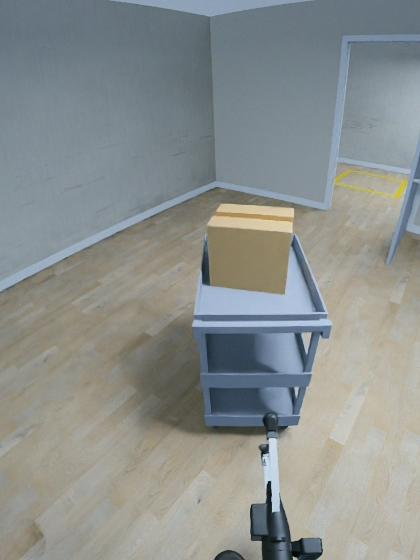

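move:
  blocking: false
  r1: {"base":{"translate_m":0.22,"strafe_m":-0.09}}
  cameras: []

wait:
  seconds: 3
  cameras: ["r1_wrist_camera","r1_head_camera"]

Scene clock: 538.33 s.
move: r1 moving
r1.base_odometry: x=-0.303 y=-3.493 heading=+2.256
r1.turned_by_wheels: +0.000
r1.turned_by_imu: +0.000
r1.base_tilt: forward=-1.6 right=+1.3
r1.lidar_m: 0.77 3.10 3.02 2.34 1.83 1.80 1.98 1.71 1.67 1.83 2.38 0.81
r1.base_status: translate_m moving; strafe_m moving
r1.joint_positions: lift_m=+0.685 arm_m=+0.000 wrist_yaw_rad=+0.002 wrist_pitch_rad=+0.002 wrist_roll_rad=+1.569 gripper_m=+0.100
r1.joint_status: not commanded
r1.measured_speeds: translate_m=+0.122 strafe_m=-0.049 rotate_rad=+0.001 lift_m=+0.000 arm_m=+0.000 wrist_yaw_rad=+0.000 wrist_pitch_rad=+0.000 wrist_roll_rad=+0.000
r1.motor_effort: lift_m=+23(24) arm_m=-4(4) wheel_0=+6(9) wheel_1=+4(6) wheel_2=-9(10)
r1.servo_current: wrist_yaw_rad=59(72) wrist_pitch_rad=39(46) wrist_roll_rad=52(59) gripper_m=46(46)
r1.hand_pose: x=+0.4595 y=-0.0868 z=+0.8621 quat_wxyz=(+0.708, +0.707, +0.002, +0.000) (m; r1's base frame)
r1.wrist_depth_mm: - - - - - 1756 1182 / - - - - - 1576 1160 / - - - 621 - 634 - / - - 820 634 - 634 - / - - 854 634 - 634 - / - - 215 878 194 634 1138 / - - - 145 - 1756 1182
r2: as last shown
r2.lidar_m: 0.95 3.76 1.71 1.73 2.39 1.49 1.02 0.99 1.03 1.39 1.46 1.29
r2.servo_current: wrist_yaw_rad=72(78) wrist_pitch_rad=39(46) wrist_roll_rad=52(52) gripper_m=124(124)
r2.contact_limits: translate_m 0.9
r2.wrist_depth_mm: - - 234 164 262 278 291 / - - 235 166 263 281 294 / - - 236 166 264 281 300 / - - 237 169 265 283 297 / - - 238 168 267 283 301 / - - 184 171 180 287 303 / - - 238 - 274 294 304
pictures: none
No camera images: "cameras" was empty.

Scene clock: 540.00 s.
earlier move: r1 done
r1.base_odometry: x=-0.362 y=-3.298 heading=+2.255
r1.turned_by_wheels: +0.000
r1.turned_by_imu: -0.001
r1.base_tilt: forward=-1.6 right=+1.2
r1.lidar_m: 0.56 0.60 2.96 2.59 2.03 2.01 2.18 1.76 1.72 1.89 2.19 0.62
r1.base_status: done
r1.joint_positions: lift_m=+0.685 arm_m=+0.000 wrist_yaw_rad=+0.002 wrist_pitch_rad=+0.002 wrist_roll_rad=+1.569 gripper_m=+0.100
r1.joint_status: not commanded
r1.measured_speeds: all 0
r1.motor_effort: lift_m=+23(24) arm_m=-4(4) wheel_0=+0(11) wheel_1=+1(6) wheel_2=+2(10)
r1.servo_current: wrist_yaw_rad=33(72) wrist_pitch_rad=39(52) wrist_roll_rad=39(65) gripper_m=46(52)
r1.hand_pose: x=+0.4595 y=-0.0868 z=+0.8621 quat_wxyz=(+0.708, +0.707, +0.002, +0.000) (m; r1's base frame)
r1.wrist_depth_mm: - - - - - 1708 1205 / - - - - - 1618 1205 / - - - - 445 462 - / - - 683 627 - - - / - - 640 634 436 - - / - - 216 377 193 - - / - - 683 141 - - -
r2.base_odometry: x=-3.194 y=+0.671 heading=-2.029
r2.turned_by_wheels: +0.000
r2.turned_by_imu: +0.000
r2.base_tilt: forward=-0.6 right=+0.0
r2.lidar_m: 0.96 3.76 1.73 1.71 2.25 1.50 1.05 0.98 1.05 1.38 1.43 1.25
r2.base_status: not commanded
r2.joint_positions: lift_m=+0.880 arm_m=+0.540 wrist_yaw_rad=+0.261 wrist_pitch_rad=+0.001 wrist_roll_rad=+0.002 gripper_m=-0.028
r2.joint_status: not commanded
r2.measured_speeds: all 0
r2.motor_effort: lift_m=+21(21) arm_m=-9(9) wheel_0=-2(3) wheel_1=-3(4) wheel_2=+11(11)
r2.servo_current: wrist_yaw_rad=65(78) wrist_pitch_rad=46(46) wrist_roll_rad=52(59) gripper_m=117(124)
r2.contact_limits: translate_m 0.9
r2.hand_pose: x=+1.0124 y=-0.0099 z=+1.0576 quat_wxyz=(+0.991, +0.001, +0.001, +0.130) (m; r2's base frame)
r2.wrist_depth_mm: - - 233 164 260 278 293 / - - 235 167 263 279 293 / - - 236 166 264 281 298 / - - 236 169 265 282 298 / - - 238 168 267 283 300 / - - 183 171 180 287 303 / - - 237 - 272 294 304
wait: 1.67 of 3 s (r1 has come to rest)
pictures: r1_head_camera, r1_wrist_camera
Images, in order (width x height): r1_head_camera 420x560, r1_wrist_camera 616x392.

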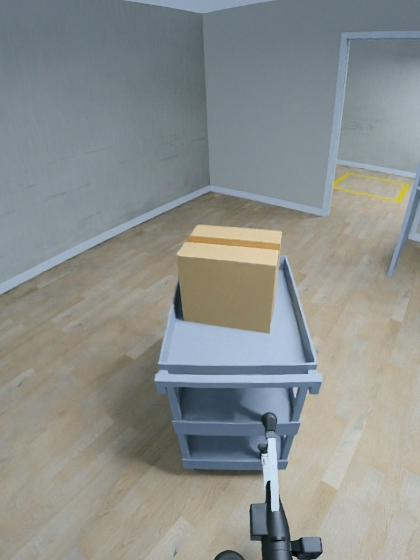

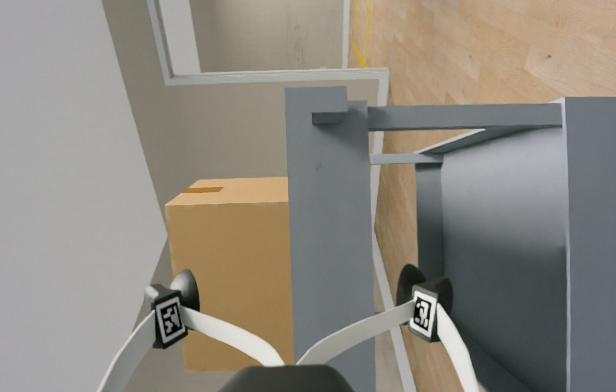

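move:
  blocking: false
  r1: {"base":{"translate_m":0.15,"strafe_m":-0.01},"pace":"slow","contact_limits":{"translate_m":0.2}}
  cameras: []

wait:
  seconds: 3
  cameras: ["r1_wrist_camera"]

Scene clock: 549.90 s.
move: r1 moving
r1.base_odometry: x=-0.370 y=-3.288 heading=+2.256
r1.turned_by_wheels: +0.000
r1.turned_by_imu: +0.000
r1.base_tilt: forward=-1.5 right=+1.3
r1.lidar_m: 0.58 0.61 2.95 2.60 2.03 2.01 2.16 1.76 1.72 1.89 2.20 0.60
r1.base_status: translate_m moving; strafe_m moving
r1.joint_positions: lift_m=+0.685 arm_m=+0.000 wrist_yaw_rad=+0.002 wrist_pitch_rad=+0.002 wrist_roll_rad=+1.569 gripper_m=+0.100
r1.joint_status: not commanded
r1.measured_speeds: translate_m=+0.049 strafe_m=-0.003 rotate_rad=+0.003 lift_m=+0.000 arm_m=+0.000 wrist_yaw_rad=+0.000 wrist_pitch_rad=+0.000 wrist_roll_rad=+0.000
r1.motor_effort: lift_m=+23(24) arm_m=-4(4) wheel_0=+6(7) wheel_1=+4(5) wheel_2=-6(8)
r1.servo_current: wrist_yaw_rad=46(59) wrist_pitch_rad=46(46) wrist_roll_rad=59(65) gripper_m=39(46)
r1.contact_limits: translate_m 0.2
r1.hand_pose: x=+0.4595 y=-0.0868 z=+0.8621 quat_wxyz=(+0.708, +0.707, +0.002, +0.000) (m; r1's base frame)
r1.wrist_depth_mm: - - - - - 1756 1182 / - - - - - 1618 1229 / - - - - 430 430 - / - - 676 609 - - - / - - 627 621 424 - - / - - 215 362 193 - - / - - 668 141 - - -
r2: as last shown
r2.base_tilt: forward=-0.6 right=+0.1
r2.lidar_m: 0.94 3.75 1.71 1.72 2.25 1.50 1.05 0.97 1.04 1.39 1.46 1.26
r2.motor_effort: lift_m=+21(21) arm_m=-9(9) wheel_0=-3(3) wheel_1=-4(4) wheel_2=+11(11)
r2.servo_current: wrist_yaw_rad=72(78) wrist_pitch_rad=33(46) wrist_roll_rad=52(52) gripper_m=111(124)
r2.contact_limits: translate_m 0.9
r2.wrist_depth_mm: - - 234 164 262 278 294 / - - 235 167 263 279 294 / - - 236 166 263 282 298 / - - 237 170 265 283 297 / - - 237 167 267 285 301 / - - 185 171 180 287 303 / - - 238 - 272 293 306
pictures: none
No camera images: "cameras" was empty.

Scene clock: 552.20 s.
earlier move: r1 done
r1.base_odometry: x=-0.450 y=-3.176 heading=+2.256
r1.turned_by_wheels: +0.000
r1.turned_by_imu: +0.000
r1.base_tilt: forward=-1.6 right=+1.2
r1.lidar_m: 0.43 0.47 2.88 2.76 2.18 2.13 2.31 1.85 1.82 1.98 2.12 0.46
r1.base_status: done
r1.joint_positions: lift_m=+0.685 arm_m=+0.000 wrist_yaw_rad=+0.002 wrist_pitch_rad=+0.002 wrist_roll_rad=+1.569 gripper_m=+0.100
r1.joint_status: not commanded
r1.measured_speeds: all 0
r1.motor_effort: lift_m=+23(24) arm_m=-4(4) wheel_0=+4(7) wheel_1=+2(5) wheel_2=-2(8)
r1.servo_current: wrist_yaw_rad=46(72) wrist_pitch_rad=39(52) wrist_roll_rad=39(72) gripper_m=46(52)
r1.contact_limits: translate_m 0.2
r1.hand_pose: x=+0.4595 y=-0.0868 z=+0.8621 quat_wxyz=(+0.708, +0.707, +0.002, +0.000) (m; r1's base frame)
r1.wrist_depth_mm: - - - - - 1756 1229 / - - - 230 290 291 294 / - - - - 283 1756 - / - - 559 224 286 - - / - 496 488 488 286 - - / - - 500 226 193 - - / - 525 525 144 286 - -
r2.base_odometry: x=-3.194 y=+0.671 heading=-2.029
r2.turned_by_wheels: +0.000
r2.turned_by_imu: +0.000
r2.base_tilt: forward=-0.6 right=+0.0
r2.lidar_m: 0.94 3.75 1.68 1.71 2.26 1.52 1.06 1.00 1.04 1.38 1.44 1.30
r2.base_status: not commanded
r2.joint_positions: lift_m=+0.880 arm_m=+0.540 wrist_yaw_rad=+0.261 wrist_pitch_rad=+0.001 wrist_roll_rad=+0.002 gripper_m=-0.028
r2.joint_status: not commanded
r2.measured_speeds: all 0
r2.motor_effort: lift_m=+21(21) arm_m=-9(9) wheel_0=-2(3) wheel_1=-3(4) wheel_2=+11(11)
r2.servo_current: wrist_yaw_rad=52(85) wrist_pitch_rad=39(46) wrist_roll_rad=46(65) gripper_m=111(124)
r2.contact_limits: translate_m 0.9
r2.hand_pose: x=+1.0124 y=-0.0099 z=+1.0576 quat_wxyz=(+0.991, +0.001, +0.001, +0.130) (m; r2's base frame)
r2.wrist_depth_mm: - - 235 165 260 277 293 / - - 234 167 263 279 294 / - - 236 166 264 281 297 / - - 236 169 264 283 297 / - - 238 168 267 282 301 / - - 183 172 179 286 303 / - - 238 - 272 294 306
wait: 2.30 of 3 s (r1 has come to rest)
pictures: r1_wrist_camera
Images, in order (width x height): r1_wrist_camera 616x392.

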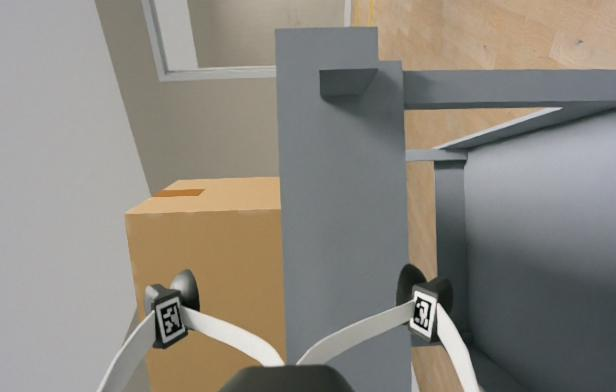

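Another 0.036 m, then close.

move:
  blocking: false
  r1: {"base":{"translate_m":0.037},"joints":{"lift_m":0.69},"pace":"slow","contact_limits":{"translate_m":0.2}}
  cameras: []

wait:
  seconds: 1.5
  cameras: []

move:
  blocking: false
  r1: {"joints":{"gripper_m":-0.035}}
  cameras: []

wait:
  seconds: 2.5
  cameras: ["r1_wrist_camera","r1_head_camera"]

Scene clock: 558.50 s.
move: r1 moving
r1.base_odometry: x=-0.457 y=-3.166 heading=+2.256
r1.turned_by_wheels: +0.000
r1.turned_by_imu: +0.000
r1.base_tilt: forward=-1.6 right=+1.3
r1.lidar_m: 0.42 0.45 2.85 2.77 2.16 2.14 2.34 1.86 1.82 1.98 2.12 0.47
r1.base_status: translate_m moving
r1.joint_positions: lift_m=+0.690 arm_m=+0.000 wrist_yaw_rad=+0.002 wrist_pitch_rad=+0.002 wrist_roll_rad=+1.569 gripper_m=+0.100
r1.joint_status: lift_m moving
r1.measured_speeds: translate_m=+0.048 strafe_m=+0.000 rotate_rad=-0.002 lift_m=+0.000 arm_m=+0.000 wrist_yaw_rad=+0.000 wrist_pitch_rad=+0.000 wrist_roll_rad=+0.000
r1.motor_effort: lift_m=+24(25) arm_m=-4(4) wheel_0=+6(8) wheel_1=+4(5) wheel_2=-5(7)
r1.servo_current: wrist_yaw_rad=39(65) wrist_pitch_rad=46(46) wrist_roll_rad=39(65) gripper_m=46(46)
r1.contact_limits: translate_m 0.2
r1.hand_pose: x=+0.4595 y=-0.0868 z=+0.8670 quat_wxyz=(+0.708, +0.707, +0.002, +0.000) (m; r1's base frame)
r1.wrist_depth_mm: - - - - - 1756 1205 / - - - - 274 283 283 / - - - - 277 1756 - / - - 554 477 276 - - / - 480 477 469 274 - - / - - 484 492 191 - - / - 521 512 144 274 136 -
r2: as last shown
r2.base_tilt: forward=-0.7 right=+0.1
r2.lidar_m: 0.93 3.75 1.70 1.69 2.26 1.49 1.06 0.98 1.04 1.43 1.44 1.30
r2.motor_effort: lift_m=+21(21) arm_m=-9(9) wheel_0=-3(3) wheel_1=-3(4) wheel_2=+11(11)
r2.servo_current: wrist_yaw_rad=65(78) wrist_pitch_rad=46(46) wrist_roll_rad=46(52) gripper_m=111(117)
r2.contact_limits: translate_m 0.9
r2.wrist_depth_mm: - - 234 164 262 278 293 / - - 235 166 263 279 294 / - - 236 166 264 281 297 / - - 236 169 265 282 298 / - - 239 168 267 286 301 / - - 184 171 180 287 303 / - - 239 - 272 293 306
pictures: none
No camera images: "cameras" was empty.

Scene clock: 559.50 s.
earlier move: r1 done
r1.base_odometry: x=-0.473 y=-3.147 heading=+2.256
r1.turned_by_wheels: +0.000
r1.turned_by_imu: +0.000
r1.base_tilt: forward=-1.6 right=+1.3
r1.lidar_m: 0.39 0.43 2.87 2.77 2.21 2.13 2.32 1.88 1.81 1.99 2.11 0.41
r1.base_status: done
r1.joint_positions: lift_m=+0.690 arm_m=+0.000 wrist_yaw_rad=+0.002 wrist_pitch_rad=+0.002 wrist_roll_rad=+1.569 gripper_m=+0.100
r1.joint_status: all done
r1.measured_speeds: all 0
r1.motor_effort: lift_m=+24(25) arm_m=-4(4) wheel_0=+3(8) wheel_1=+3(6) wheel_2=-2(7)
r1.servo_current: wrist_yaw_rad=52(72) wrist_pitch_rad=39(52) wrist_roll_rad=46(72) gripper_m=46(46)
r1.contact_limits: translate_m 0.2
r1.hand_pose: x=+0.4595 y=-0.0868 z=+0.8670 quat_wxyz=(+0.708, +0.707, +0.002, +0.000) (m; r1's base frame)
r1.wrist_depth_mm: - - - 187 - 1756 1205 / - - - - 248 257 257 / - - - - 250 1618 - / - - 517 442 248 - - / - 455 452 445 249 - - / - 469 462 462 193 - - / - 484 488 144 248 - -
r2.base_odometry: x=-3.194 y=+0.671 heading=-2.029
r2.turned_by_wheels: +0.000
r2.turned_by_imu: +0.000
r2.base_tilt: forward=-0.6 right=+0.1
r2.lidar_m: 0.95 3.75 1.71 1.73 2.29 1.48 1.05 1.00 1.03 1.36 1.46 1.29
r2.base_status: not commanded
r2.joint_positions: lift_m=+0.880 arm_m=+0.540 wrist_yaw_rad=+0.261 wrist_pitch_rad=+0.001 wrist_roll_rad=+0.002 gripper_m=-0.028
r2.joint_status: not commanded
r2.measured_speeds: all 0
r2.motor_effort: lift_m=+21(21) arm_m=-8(9) wheel_0=-3(3) wheel_1=-4(4) wheel_2=+11(11)
r2.servo_current: wrist_yaw_rad=72(78) wrist_pitch_rad=33(46) wrist_roll_rad=52(59) gripper_m=111(124)
r2.contact_limits: translate_m 0.9
r2.hand_pose: x=+1.0124 y=-0.0099 z=+1.0576 quat_wxyz=(+0.991, +0.001, +0.001, +0.130) (m; r2's base frame)
r2.wrist_depth_mm: - - 233 164 262 278 293 / - - 235 167 262 281 294 / - - 236 166 264 281 298 / - - 236 170 266 283 297 / - - 238 167 267 285 301 / - - 184 171 180 287 304 / - - 237 - 272 293 306
wait: 1.00 of 1.5 s (r1 has come to rest)
pictures: none
No camera images: "cameras" was empty.

Scene clock: 560.00 s.
move: r1 moving
r1.base_odometry: x=-0.473 y=-3.147 heading=+2.256
r1.turned_by_wheels: +0.000
r1.turned_by_imu: +0.000
r1.base_tilt: forward=-1.6 right=+1.3
r1.lidar_m: 0.40 0.43 2.87 2.74 2.21 2.14 2.36 1.88 1.83 1.97 2.08 0.41
r1.base_status: not commanded
r1.joint_positions: lift_m=+0.690 arm_m=+0.000 wrist_yaw_rad=+0.002 wrist_pitch_rad=+0.002 wrist_roll_rad=+1.569 gripper_m=+0.084
r1.joint_status: gripper_m moving
r1.measured_speeds: all 0
r1.motor_effort: lift_m=+24(24) arm_m=-4(4) wheel_0=+3(4) wheel_1=+4(4) wheel_2=-2(2)
r1.servo_current: wrist_yaw_rad=59(59) wrist_pitch_rad=39(46) wrist_roll_rad=46(65) gripper_m=91(91)
r1.contact_limits: translate_m 0.2
r1.hand_pose: x=+0.4595 y=-0.0868 z=+0.8670 quat_wxyz=(+0.708, +0.707, +0.002, +0.000) (m; r1's base frame)
r1.wrist_depth_mm: - - - 188 - 1708 1229 / - - - - 250 255 256 / - - - - 249 1618 - / - - 521 442 250 - - / - 452 449 449 249 - - / - 473 212 459 193 - - / - 488 488 143 250 - -
r2: as last shown
r2.lidar_m: 0.96 3.75 1.69 1.70 2.30 1.50 1.04 0.97 1.02 1.41 1.45 1.27
r2.motor_effort: lift_m=+21(21) arm_m=-9(9) wheel_0=-2(3) wheel_1=-3(4) wheel_2=+11(11)
r2.servo_current: wrist_yaw_rad=59(85) wrist_pitch_rad=39(46) wrist_roll_rad=39(52) gripper_m=117(124)
r2.contact_limits: translate_m 0.9
r2.wrist_depth_mm: - - 234 164 260 279 291 / - - 235 167 263 281 293 / - - 236 166 264 281 298 / - - 237 170 266 285 297 / - - 237 167 266 285 301 / - - 184 171 180 286 304 / - - 237 - 272 293 306
pictures: none
No camera images: "cameras" was empty.

Scene clock: 561.53 s.
earlier move: r1 done
r1.base_odometry: x=-0.473 y=-3.147 heading=+2.256
r1.turned_by_wheels: +0.000
r1.turned_by_imu: +0.000
r1.base_tilt: forward=-1.6 right=+1.2
r1.lidar_m: 0.40 0.40 2.86 2.80 2.16 2.14 2.34 1.86 1.83 2.00 2.09 0.44
r1.base_status: not commanded
r1.joint_positions: lift_m=+0.690 arm_m=+0.000 wrist_yaw_rad=+0.002 wrist_pitch_rad=+0.007 wrist_roll_rad=+1.569 gripper_m=-0.034
r1.joint_status: all done
r1.measured_speeds: all 0
r1.motor_effort: lift_m=+24(24) arm_m=-4(4) wheel_0=+1(4) wheel_1=+3(4) wheel_2=+0(2)
r1.servo_current: wrist_yaw_rad=52(72) wrist_pitch_rad=46(59) wrist_roll_rad=46(65) gripper_m=85(215)
r1.contact_limits: translate_m 0.2
r1.hand_pose: x=+0.4595 y=-0.0868 z=+0.8657 quat_wxyz=(+0.708, +0.707, +0.003, -0.002) (m; r1's base frame)
r1.wrist_depth_mm: - - - - 236 1537 1160 / - - - - 236 254 257 / - - - 236 237 - - / - 535 469 238 238 - - / - 445 442 179 240 - - / - 459 208 193 180 - - / - 154 484 143 242 143 -
r2.base_odometry: x=-3.194 y=+0.671 heading=-2.029
r2.turned_by_wheels: +0.000
r2.turned_by_imu: +0.000
r2.base_tilt: forward=-0.7 right=+0.1
r2.lidar_m: 0.93 3.74 1.70 1.73 2.26 1.48 1.05 0.98 1.04 1.40 1.44 1.26
r2.base_status: not commanded
r2.joint_positions: lift_m=+0.880 arm_m=+0.540 wrist_yaw_rad=+0.261 wrist_pitch_rad=+0.001 wrist_roll_rad=+0.002 gripper_m=-0.028
r2.joint_status: not commanded
r2.measured_speeds: all 0
r2.motor_effort: lift_m=+21(21) arm_m=-9(9) wheel_0=-3(3) wheel_1=-3(4) wheel_2=+11(11)
r2.servo_current: wrist_yaw_rad=65(85) wrist_pitch_rad=39(52) wrist_roll_rad=59(59) gripper_m=111(130)
r2.contact_limits: translate_m 0.9
r2.hand_pose: x=+1.0124 y=-0.0099 z=+1.0576 quat_wxyz=(+0.991, +0.001, +0.001, +0.130) (m; r2's base frame)
r2.wrist_depth_mm: - - 233 164 262 278 293 / - - 235 167 263 281 294 / - - 236 166 264 279 300 / - - 237 169 265 282 297 / - - 237 167 267 285 300 / - - 184 171 180 286 304 / - - 238 - 271 293 306
wait: 1.53 of 2.5 s (r1 has come to rest)
pictures: r1_head_camera, r1_wrist_camera
Images, in order (width x height): r1_head_camera 420x560, r1_wrist_camera 616x392.

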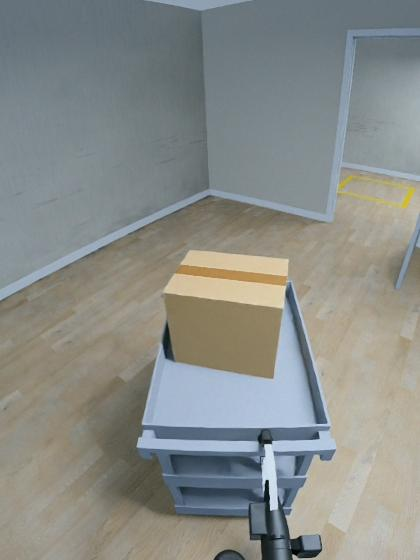

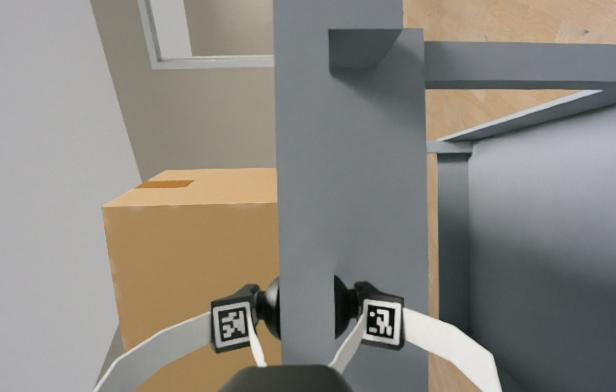

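move:
  blocking: false
  r1: {"base":{"translate_m":-0.2,"strafe_m":0.15},"pace":"slow"}
  cameras: []

wait:
  seconds: 4
  cameras: []

move:
  blocking: false
  r1: {"base":{"rotate_rad":-0.15},"pace":"slow"}
  cameras: []

wait:
  seconds: 2
  cameras: ["r1_head_camera"]

Scene clock: 581.53 s.
move: r1 moving
r1.base_odometry: x=-0.472 y=-3.161 heading=+2.256
r1.turned_by_wheels: +0.000
r1.turned_by_imu: +0.000
r1.base_tilt: forward=-1.6 right=+1.2
r1.lidar_m: 0.42 0.41 2.86 2.77 2.19 2.12 2.34 1.86 1.83 1.99 2.11 0.44
r1.base_status: translate_m moving; strafe_m moving
r1.joint_positions: lift_m=+0.690 arm_m=+0.000 wrist_yaw_rad=+0.002 wrist_pitch_rad=+0.007 wrist_roll_rad=+1.569 gripper_m=-0.034
r1.joint_status: not commanded
r1.measured_speeds: translate_m=-0.043 strafe_m=+0.032 rotate_rad=+0.000 lift_m=+0.000 arm_m=+0.000 wrist_yaw_rad=+0.000 wrist_pitch_rad=+0.000 wrist_roll_rad=+0.000
r1.motor_effort: lift_m=+24(24) arm_m=-4(4) wheel_0=-9(10) wheel_1=+4(5) wheel_2=+7(9)
r1.servo_current: wrist_yaw_rad=59(59) wrist_pitch_rad=59(59) wrist_roll_rad=46(52) gripper_m=85(85)
r1.hand_pose: x=+0.4595 y=-0.0868 z=+0.8657 quat_wxyz=(+0.708, +0.707, +0.003, -0.002) (m; r1's base frame)
r1.wrist_depth_mm: - - - - 241 1576 1182 / - - - - 240 256 255 / - - - 240 241 1708 - / - 647 480 240 241 - - / - 442 442 180 241 - - / - 462 204 195 179 - - / - 155 477 142 243 - -
r2: as last shown
r2.base_tilt: forward=-0.6 right=+0.1
r2.lidar_m: 0.97 3.74 1.71 1.69 2.24 1.51 1.05 0.98 1.03 1.40 1.44 1.28
r2.servo_current: wrist_yaw_rad=72(78) wrist_pitch_rad=39(46) wrist_roll_rad=46(59) gripper_m=124(124)
r2.contact_limits: translate_m 0.9
r2.wrist_depth_mm: - - 233 164 262 278 293 / - - 234 167 262 279 296 / - - 236 165 264 282 298 / - - 237 169 265 283 297 / - - 239 168 267 285 303 / - - 184 171 180 286 304 / - - 238 - 273 293 306
pictures: none
No camera images: "cameras" was empty.

Scene clock: 584.73 s.
earlier move: r1 done
r1.base_odometry: x=-0.462 y=-3.397 heading=+2.256
r1.turned_by_wheels: +0.000
r1.turned_by_imu: -0.001
r1.base_tilt: forward=-1.6 right=+1.3
r1.lidar_m: 0.38 0.43 2.85 2.46 1.95 1.90 2.09 1.88 1.82 2.00 2.35 0.43
r1.base_status: done
r1.joint_positions: lift_m=+0.690 arm_m=+0.000 wrist_yaw_rad=-0.003 wrist_pitch_rad=+0.007 wrist_roll_rad=+1.569 gripper_m=-0.034
r1.joint_status: not commanded
r1.measured_speeds: all 0
r1.motor_effort: lift_m=+24(24) arm_m=-4(5) wheel_0=-7(13) wheel_1=+2(5) wheel_2=+0(9)
r1.servo_current: wrist_yaw_rad=59(72) wrist_pitch_rad=52(59) wrist_roll_rad=39(59) gripper_m=78(91)
r1.hand_pose: x=+0.4590 y=-0.0884 z=+0.8657 quat_wxyz=(+0.708, +0.707, +0.001, -0.004) (m; r1's base frame)
r1.wrist_depth_mm: - - - - - 241 1118 / - - - 232 234 1499 267 / - - - 236 235 - - / - 433 433 236 236 - - / - 442 442 176 238 - - / - 466 204 193 180 - - / - 154 488 143 242 142 -
r2.base_odometry: x=-3.194 y=+0.671 heading=-2.029
r2.turned_by_wheels: +0.000
r2.turned_by_imu: +0.000
r2.base_tilt: forward=-0.6 right=+0.1
r2.lidar_m: 0.96 3.75 3.88 1.82 2.40 1.49 1.06 0.96 0.98 1.38 1.45 1.29
r2.base_status: not commanded
r2.joint_positions: lift_m=+0.880 arm_m=+0.540 wrist_yaw_rad=+0.261 wrist_pitch_rad=+0.001 wrist_roll_rad=+0.002 gripper_m=-0.028
r2.joint_status: not commanded
r2.measured_speeds: all 0
r2.motor_effort: lift_m=+21(21) arm_m=-9(9) wheel_0=-3(3) wheel_1=-3(4) wheel_2=+11(12)
r2.servo_current: wrist_yaw_rad=65(78) wrist_pitch_rad=39(52) wrist_roll_rad=52(59) gripper_m=117(124)
r2.contact_limits: translate_m 0.9
r2.hand_pose: x=+1.0124 y=-0.0099 z=+1.0576 quat_wxyz=(+0.991, +0.001, +0.001, +0.130) (m; r2's base frame)
r2.wrist_depth_mm: - - 234 164 260 279 293 / - - 234 167 262 279 294 / - - 235 166 265 281 298 / - - 236 170 265 282 297 / - - 238 167 267 283 303 / - - 183 171 180 286 304 / - - 237 - 272 294 304
wait: 3.20 of 4 s (r1 has come to rest)
pictures: none
No camera images: "cameras" was empty.

Scene clock: 585.23 s.
move: r1 moving
r1.base_odometry: x=-0.463 y=-3.397 heading=+2.144
r1.turned_by_wheels: -0.111
r1.turned_by_imu: -0.111
r1.base_tilt: forward=-1.6 right=+1.3
r1.lidar_m: 0.38 0.40 2.84 2.76 1.99 1.90 2.01 1.90 1.83 1.91 2.34 0.44
r1.base_status: rotate_rad moving
r1.joint_positions: lift_m=+0.690 arm_m=+0.000 wrist_yaw_rad=+0.008 wrist_pitch_rad=+0.007 wrist_roll_rad=+1.569 gripper_m=-0.034
r1.joint_status: not commanded
r1.measured_speeds: translate_m=-0.001 strafe_m=+0.000 rotate_rad=-0.287 lift_m=+0.000 arm_m=+0.000 wrist_yaw_rad=+0.012 wrist_pitch_rad=+0.000 wrist_roll_rad=+0.000
r1.motor_effort: lift_m=+24(24) arm_m=-4(4) wheel_0=+11(11) wheel_1=+2(7) wheel_2=+9(9)
r1.servo_current: wrist_yaw_rad=59(72) wrist_pitch_rad=46(59) wrist_roll_rad=52(52) gripper_m=72(78)
r1.hand_pose: x=+0.4600 y=-0.0850 z=+0.8657 quat_wxyz=(+0.708, +0.707, +0.005, +0.001) (m; r1's base frame)
r1.wrist_depth_mm: - - - - - 1661 1182 / - - - - 239 248 250 / - - - 238 239 1708 - / - - 535 240 240 - - / - 439 439 179 240 - - / - 455 445 194 183 - - / - 154 473 178 239 143 -
r2: as last shown
r2.lidar_m: 0.96 3.75 3.86 1.84 2.44 1.50 1.02 0.98 1.04 1.40 1.45 1.26
r2.motor_effort: lift_m=+21(21) arm_m=-9(9) wheel_0=-2(3) wheel_1=-4(4) wheel_2=+11(11)
r2.servo_current: wrist_yaw_rad=72(72) wrist_pitch_rad=39(46) wrist_roll_rad=39(59) gripper_m=117(117)
r2.contact_limits: translate_m 0.9
r2.wrist_depth_mm: - - 233 164 262 278 291 / - - 234 167 262 279 296 / - - 236 166 264 281 300 / - - 237 169 266 285 297 / - - 238 167 267 285 301 / - - 185 171 180 287 303 / - - 239 - 272 294 306
pictures: none
No camera images: "cameras" was empty.

Scene clock: 585.87 s.
earlier move: r1 done
r1.base_odometry: x=-0.462 y=-3.397 heading=+2.107
r1.turned_by_wheels: -0.038
r1.turned_by_imu: -0.038
r1.base_tilt: forward=-1.6 right=+1.3
r1.lidar_m: 0.38 0.38 2.84 2.86 1.97 1.90 1.99 1.93 1.83 1.90 2.34 0.45
r1.base_status: done
r1.joint_positions: lift_m=+0.690 arm_m=+0.000 wrist_yaw_rad=+0.006 wrist_pitch_rad=+0.007 wrist_roll_rad=+1.569 gripper_m=-0.034
r1.joint_status: not commanded
r1.measured_speeds: all 0
r1.motor_effort: lift_m=+24(24) arm_m=-4(4) wheel_0=+5(11) wheel_1=+3(7) wheel_2=+4(9)
r1.servo_current: wrist_yaw_rad=52(72) wrist_pitch_rad=46(59) wrist_roll_rad=46(52) gripper_m=72(78)
r1.hand_pose: x=+0.4599 y=-0.0856 z=+0.8657 quat_wxyz=(+0.708, +0.707, +0.005, +0.000) (m; r1's base frame)
r1.wrist_depth_mm: - - - - - 1618 1205 / - - - 198 251 259 260 / - - - 246 246 1708 1205 / - - - 243 244 - - / - 433 430 180 240 - - / - 439 187 192 181 - - / - 154 449 144 234 - -
r2.base_odometry: x=-3.194 y=+0.671 heading=-2.029
r2.turned_by_wheels: +0.000
r2.turned_by_imu: +0.000
r2.base_tilt: forward=-0.7 right=+0.1
r2.lidar_m: 0.94 3.75 3.87 1.83 2.41 1.50 1.03 0.98 1.03 1.39 1.43 1.29
r2.base_status: not commanded
r2.joint_positions: lift_m=+0.880 arm_m=+0.540 wrist_yaw_rad=+0.261 wrist_pitch_rad=+0.001 wrist_roll_rad=+0.002 gripper_m=-0.028
r2.joint_status: not commanded
r2.measured_speeds: all 0
r2.motor_effort: lift_m=+21(21) arm_m=-9(9) wheel_0=-3(3) wheel_1=-3(4) wheel_2=+11(11)
r2.servo_current: wrist_yaw_rad=59(78) wrist_pitch_rad=39(52) wrist_roll_rad=52(65) gripper_m=117(117)
r2.contact_limits: translate_m 0.9
r2.hand_pose: x=+1.0124 y=-0.0099 z=+1.0576 quat_wxyz=(+0.991, +0.001, +0.001, +0.130) (m; r2's base frame)
r2.wrist_depth_mm: - - 233 164 262 279 293 / - - 235 167 262 279 294 / - - 236 166 264 281 298 / - - 236 169 266 282 298 / - - 237 168 267 285 301 / - - 184 171 180 287 304 / - - 238 - 272 294 306
wait: 0.63 of 2 s (r1 has come to rest)
pictures: r1_head_camera
Images, in order (width x height): r1_head_camera 420x560.

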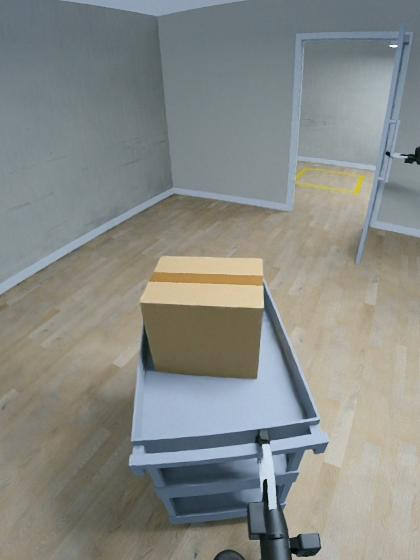

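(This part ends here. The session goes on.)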